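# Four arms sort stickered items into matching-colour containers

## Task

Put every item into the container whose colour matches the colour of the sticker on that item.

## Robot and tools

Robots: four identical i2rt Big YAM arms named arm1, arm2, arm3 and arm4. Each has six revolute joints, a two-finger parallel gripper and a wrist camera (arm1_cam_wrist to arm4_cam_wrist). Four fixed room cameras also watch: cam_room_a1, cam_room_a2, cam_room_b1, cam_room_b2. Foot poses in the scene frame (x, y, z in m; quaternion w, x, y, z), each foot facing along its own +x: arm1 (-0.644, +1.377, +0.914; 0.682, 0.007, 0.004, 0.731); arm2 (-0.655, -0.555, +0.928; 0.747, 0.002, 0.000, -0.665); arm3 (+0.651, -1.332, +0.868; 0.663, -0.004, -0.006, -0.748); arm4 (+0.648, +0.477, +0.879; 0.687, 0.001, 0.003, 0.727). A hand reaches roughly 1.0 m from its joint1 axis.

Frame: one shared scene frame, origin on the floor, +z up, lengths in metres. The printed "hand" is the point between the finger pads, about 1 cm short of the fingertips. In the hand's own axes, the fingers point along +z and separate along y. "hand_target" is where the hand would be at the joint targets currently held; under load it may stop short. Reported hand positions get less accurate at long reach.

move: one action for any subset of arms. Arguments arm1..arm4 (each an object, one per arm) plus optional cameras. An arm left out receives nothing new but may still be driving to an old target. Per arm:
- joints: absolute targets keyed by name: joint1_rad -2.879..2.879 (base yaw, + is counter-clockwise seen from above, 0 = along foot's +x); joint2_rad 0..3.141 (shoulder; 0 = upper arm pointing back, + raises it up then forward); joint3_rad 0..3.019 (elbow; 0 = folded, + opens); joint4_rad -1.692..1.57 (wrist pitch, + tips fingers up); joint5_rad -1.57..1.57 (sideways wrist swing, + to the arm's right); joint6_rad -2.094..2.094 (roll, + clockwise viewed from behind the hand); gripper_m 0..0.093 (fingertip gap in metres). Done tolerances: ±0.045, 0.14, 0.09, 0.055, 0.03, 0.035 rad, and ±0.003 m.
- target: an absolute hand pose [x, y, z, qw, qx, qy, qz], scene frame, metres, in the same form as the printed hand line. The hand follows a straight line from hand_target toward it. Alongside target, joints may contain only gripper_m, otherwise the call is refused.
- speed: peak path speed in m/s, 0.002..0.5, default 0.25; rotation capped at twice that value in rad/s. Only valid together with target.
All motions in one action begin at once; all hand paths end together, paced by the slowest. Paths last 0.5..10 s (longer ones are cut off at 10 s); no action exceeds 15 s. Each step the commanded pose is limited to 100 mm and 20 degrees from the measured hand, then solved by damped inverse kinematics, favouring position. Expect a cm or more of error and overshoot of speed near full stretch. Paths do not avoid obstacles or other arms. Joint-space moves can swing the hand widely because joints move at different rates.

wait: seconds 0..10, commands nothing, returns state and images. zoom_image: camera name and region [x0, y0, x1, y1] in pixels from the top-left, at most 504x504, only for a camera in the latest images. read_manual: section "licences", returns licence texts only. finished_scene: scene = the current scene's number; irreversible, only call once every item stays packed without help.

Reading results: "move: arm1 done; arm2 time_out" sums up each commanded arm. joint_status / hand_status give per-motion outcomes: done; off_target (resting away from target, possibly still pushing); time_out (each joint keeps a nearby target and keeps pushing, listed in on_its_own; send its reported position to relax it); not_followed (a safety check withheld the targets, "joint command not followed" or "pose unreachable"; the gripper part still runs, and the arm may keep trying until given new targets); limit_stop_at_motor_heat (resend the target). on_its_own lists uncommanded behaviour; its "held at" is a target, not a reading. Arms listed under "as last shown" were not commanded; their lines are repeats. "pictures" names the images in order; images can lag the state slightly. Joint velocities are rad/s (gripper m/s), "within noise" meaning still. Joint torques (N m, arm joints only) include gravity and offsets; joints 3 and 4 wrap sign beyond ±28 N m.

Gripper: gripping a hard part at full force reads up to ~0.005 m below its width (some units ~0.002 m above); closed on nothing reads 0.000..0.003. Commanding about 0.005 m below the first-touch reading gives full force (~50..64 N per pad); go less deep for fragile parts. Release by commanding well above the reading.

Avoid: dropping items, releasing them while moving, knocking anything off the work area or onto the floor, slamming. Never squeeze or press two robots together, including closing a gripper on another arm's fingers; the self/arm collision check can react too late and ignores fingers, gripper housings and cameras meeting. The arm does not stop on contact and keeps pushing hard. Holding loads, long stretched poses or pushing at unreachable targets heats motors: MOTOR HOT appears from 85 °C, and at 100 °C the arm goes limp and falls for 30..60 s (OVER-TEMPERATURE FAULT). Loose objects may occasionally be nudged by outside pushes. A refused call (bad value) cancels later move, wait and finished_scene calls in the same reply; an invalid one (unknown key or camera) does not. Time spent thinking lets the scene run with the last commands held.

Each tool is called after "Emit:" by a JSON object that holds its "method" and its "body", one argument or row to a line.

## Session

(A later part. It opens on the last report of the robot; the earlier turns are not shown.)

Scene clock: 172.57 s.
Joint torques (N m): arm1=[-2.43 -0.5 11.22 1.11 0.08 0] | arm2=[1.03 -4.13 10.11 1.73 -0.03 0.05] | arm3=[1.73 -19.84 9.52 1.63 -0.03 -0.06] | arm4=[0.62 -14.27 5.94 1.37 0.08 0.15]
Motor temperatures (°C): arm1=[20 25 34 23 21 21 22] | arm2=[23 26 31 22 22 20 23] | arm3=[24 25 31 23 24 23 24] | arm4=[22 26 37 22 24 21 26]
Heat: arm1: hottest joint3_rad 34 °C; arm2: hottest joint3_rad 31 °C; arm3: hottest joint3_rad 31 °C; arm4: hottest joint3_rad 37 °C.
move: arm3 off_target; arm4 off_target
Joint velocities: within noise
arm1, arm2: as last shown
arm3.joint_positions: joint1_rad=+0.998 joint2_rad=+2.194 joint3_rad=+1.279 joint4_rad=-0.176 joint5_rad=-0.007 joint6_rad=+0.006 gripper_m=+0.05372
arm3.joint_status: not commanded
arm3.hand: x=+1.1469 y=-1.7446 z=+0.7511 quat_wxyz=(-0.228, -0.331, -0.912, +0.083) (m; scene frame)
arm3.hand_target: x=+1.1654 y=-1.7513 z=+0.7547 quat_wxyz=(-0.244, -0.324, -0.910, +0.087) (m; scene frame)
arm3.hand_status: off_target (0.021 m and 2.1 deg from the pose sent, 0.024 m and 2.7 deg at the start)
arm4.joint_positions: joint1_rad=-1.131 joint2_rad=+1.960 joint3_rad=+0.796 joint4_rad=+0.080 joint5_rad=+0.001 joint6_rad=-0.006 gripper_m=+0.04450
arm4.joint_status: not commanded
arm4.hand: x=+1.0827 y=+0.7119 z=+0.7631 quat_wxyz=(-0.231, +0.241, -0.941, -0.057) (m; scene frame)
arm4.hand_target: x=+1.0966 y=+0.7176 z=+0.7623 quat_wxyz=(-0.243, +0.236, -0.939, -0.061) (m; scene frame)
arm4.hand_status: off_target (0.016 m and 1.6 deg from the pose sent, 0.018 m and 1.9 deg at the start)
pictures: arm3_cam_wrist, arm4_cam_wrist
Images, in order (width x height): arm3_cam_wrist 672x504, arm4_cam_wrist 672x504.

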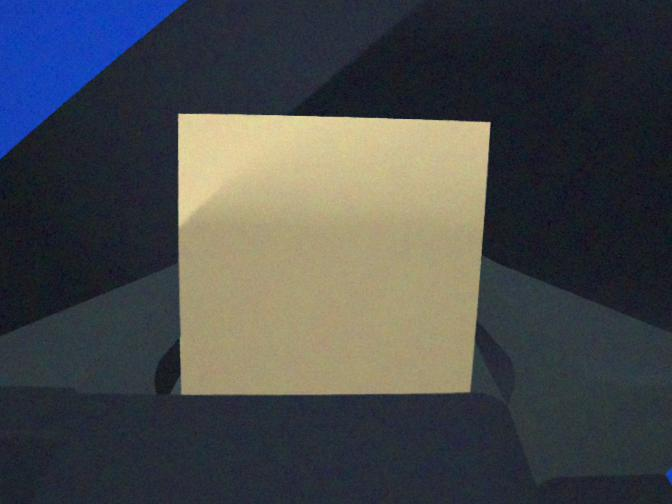

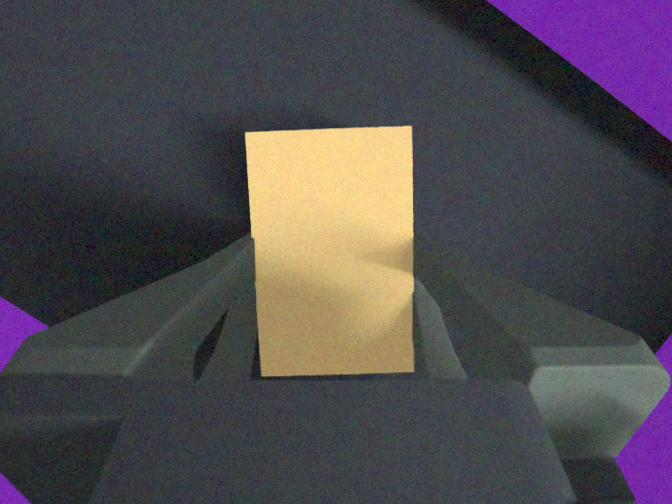

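Emit:
{"method": "move", "body": {
  "arm3": {"joints": {"gripper_m": 0.08}},
  "arm4": {"joints": {"gripper_m": 0.08}},
  "cameras": []
}}

Emit:
{"method": "move", "body": {
  "arm3": {"target": [1.13, -1.72, 0.90, 0.2438, 0.3241, 0.91, -0.0868], "speed": 0.3},
  "arm4": {"target": [1.06, 0.70, 0.90, 0.2429, -0.2358, 0.939, 0.061], "speed": 0.3},
  "cameras": ["arm3_cam_wrist", "arm4_cam_wrist"]
}}

Scene clock: 177.50 s.
Joint torques (N m): arm1=[-1.96 -0.56 11.33 1.31 0.1 0.01] | arm2=[0.85 -4.19 10.11 1.74 -0.03 0.04] | arm3=[1.61 -19.78 9.47 1.55 -0.03 -0.05] | arm4=[0.62 -13.92 5.96 1.17 0.05 0.11]
Motor temperatures (°C): arm1=[20 24 34 23 21 21 22] | arm2=[23 25 31 22 22 20 23] | arm3=[24 25 31 23 24 23 24] | arm4=[22 25 36 22 24 21 26]
Heat: arm1: hottest joint3_rad 34 °C; arm2: hottest joint3_rad 31 °C; arm3: hottest joint3_rad 31 °C; arm4: hottest joint3_rad 36 °C.
move: arm3 done; arm4 done
Joint velocities: within noise
arm1, arm2: as last shown
arm3.joint_positions: joint1_rad=+0.998 joint2_rad=+2.194 joint3_rad=+1.279 joint4_rad=-0.176 joint5_rad=-0.007 joint6_rad=+0.006 gripper_m=+0.07996
arm3.joint_status: all done
arm3.hand: x=+1.1469 y=-1.7446 z=+0.7511 quat_wxyz=(-0.228, -0.331, -0.912, +0.083) (m; scene frame)
arm3.hand_target: x=+1.1654 y=-1.7513 z=+0.7547 quat_wxyz=(-0.244, -0.324, -0.910, +0.087) (m; scene frame)
arm3.hand_status: not commanded
arm4.joint_positions: joint1_rad=-1.131 joint2_rad=+1.960 joint3_rad=+0.796 joint4_rad=+0.081 joint5_rad=+0.001 joint6_rad=-0.006 gripper_m=+0.07991
arm4.joint_status: all done
arm4.hand: x=+1.0829 y=+0.7120 z=+0.7633 quat_wxyz=(-0.232, +0.241, -0.941, -0.057) (m; scene frame)
arm4.hand_target: x=+1.0966 y=+0.7176 z=+0.7623 quat_wxyz=(-0.243, +0.236, -0.939, -0.061) (m; scene frame)
arm4.hand_status: not commanded
pictures: none
No camera images: "cameras" was empty.

Scene clock: 178.87 s.
Joint torques (N m): arm1=[-1.96 -2.02 11.34 1.26 0.04 -0.01] | arm2=[0.91 -4.13 10.13 1.73 -0.03 0.05] | arm3=[1.79 -17.38 7.6 0.77 -0.01 -0.07] | arm4=[0.67 -10.99 6.64 0.34 0.11 0.16]
Motor temperatures (°C): arm1=[20 24 34 23 21 21 22] | arm2=[23 25 31 22 22 20 23] | arm3=[24 25 31 23 24 23 24] | arm4=[22 25 36 22 24 21 26]
Heat: arm1: hottest joint3_rad 34 °C; arm2: hottest joint3_rad 31 °C; arm3: hottest joint3_rad 31 °C; arm4: hottest joint3_rad 36 °C.
move: arm3 off_target; arm4 off_target
Joint velocities: within noise
arm1, arm2: as last shown
arm3.joint_positions: joint1_rad=+0.998 joint2_rad=+1.842 joint3_rad=+1.203 joint4_rad=-0.392 joint5_rad=-0.007 joint6_rad=+0.006 gripper_m=+0.07996
arm3.joint_status: not commanded
arm3.hand: x=+1.1294 y=-1.7280 z=+0.9122 quat_wxyz=(-0.255, -0.328, -0.905, +0.093) (m; scene frame)
arm3.hand_target: x=+1.1299 y=-1.7200 z=+0.9003 quat_wxyz=(-0.244, -0.324, -0.910, +0.087) (m; scene frame)
arm3.hand_status: off_target (0.015 m and 1.6 deg from the pose sent, 0.152 m and 2.1 deg at the start)
arm4.joint_positions: joint1_rad=-1.131 joint2_rad=+1.529 joint3_rad=+0.751 joint4_rad=-0.252 joint5_rad=+0.001 joint6_rad=-0.006 gripper_m=+0.07991
arm4.joint_status: not commanded
arm4.hand: x=+1.0641 y=+0.7019 z=+0.9095 quat_wxyz=(-0.257, +0.240, -0.934, -0.063) (m; scene frame)
arm4.hand_target: x=+1.0599 y=+0.6998 z=+0.9002 quat_wxyz=(-0.243, +0.236, -0.939, -0.061) (m; scene frame)
arm4.hand_status: off_target (0.011 m and 1.8 deg from the pose sent, 0.139 m and 1.5 deg at the start)
pictures: arm3_cam_wrist, arm4_cam_wrist
Images, in order (width x height): arm3_cam_wrist 672x504, arm4_cam_wrist 672x504.

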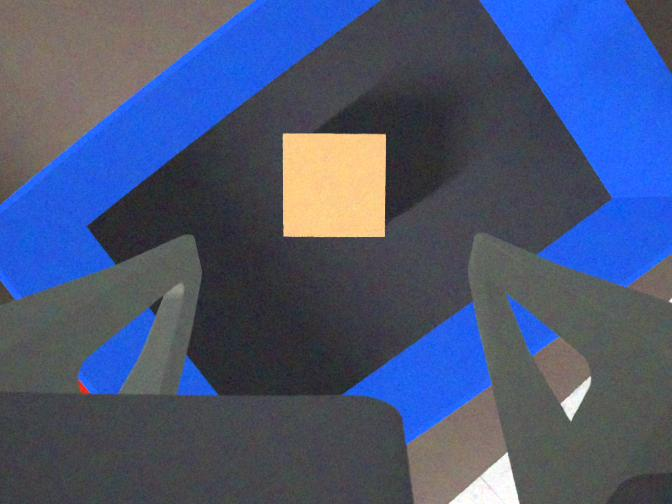

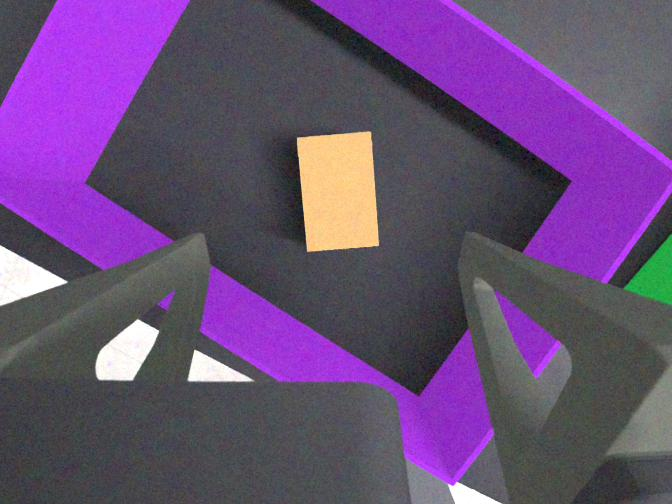

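Both items are in their containers and released.

Emit:
{"method": "finished_scene", "body": {
  "scene": 3
}}

The scene is finished: the task was done.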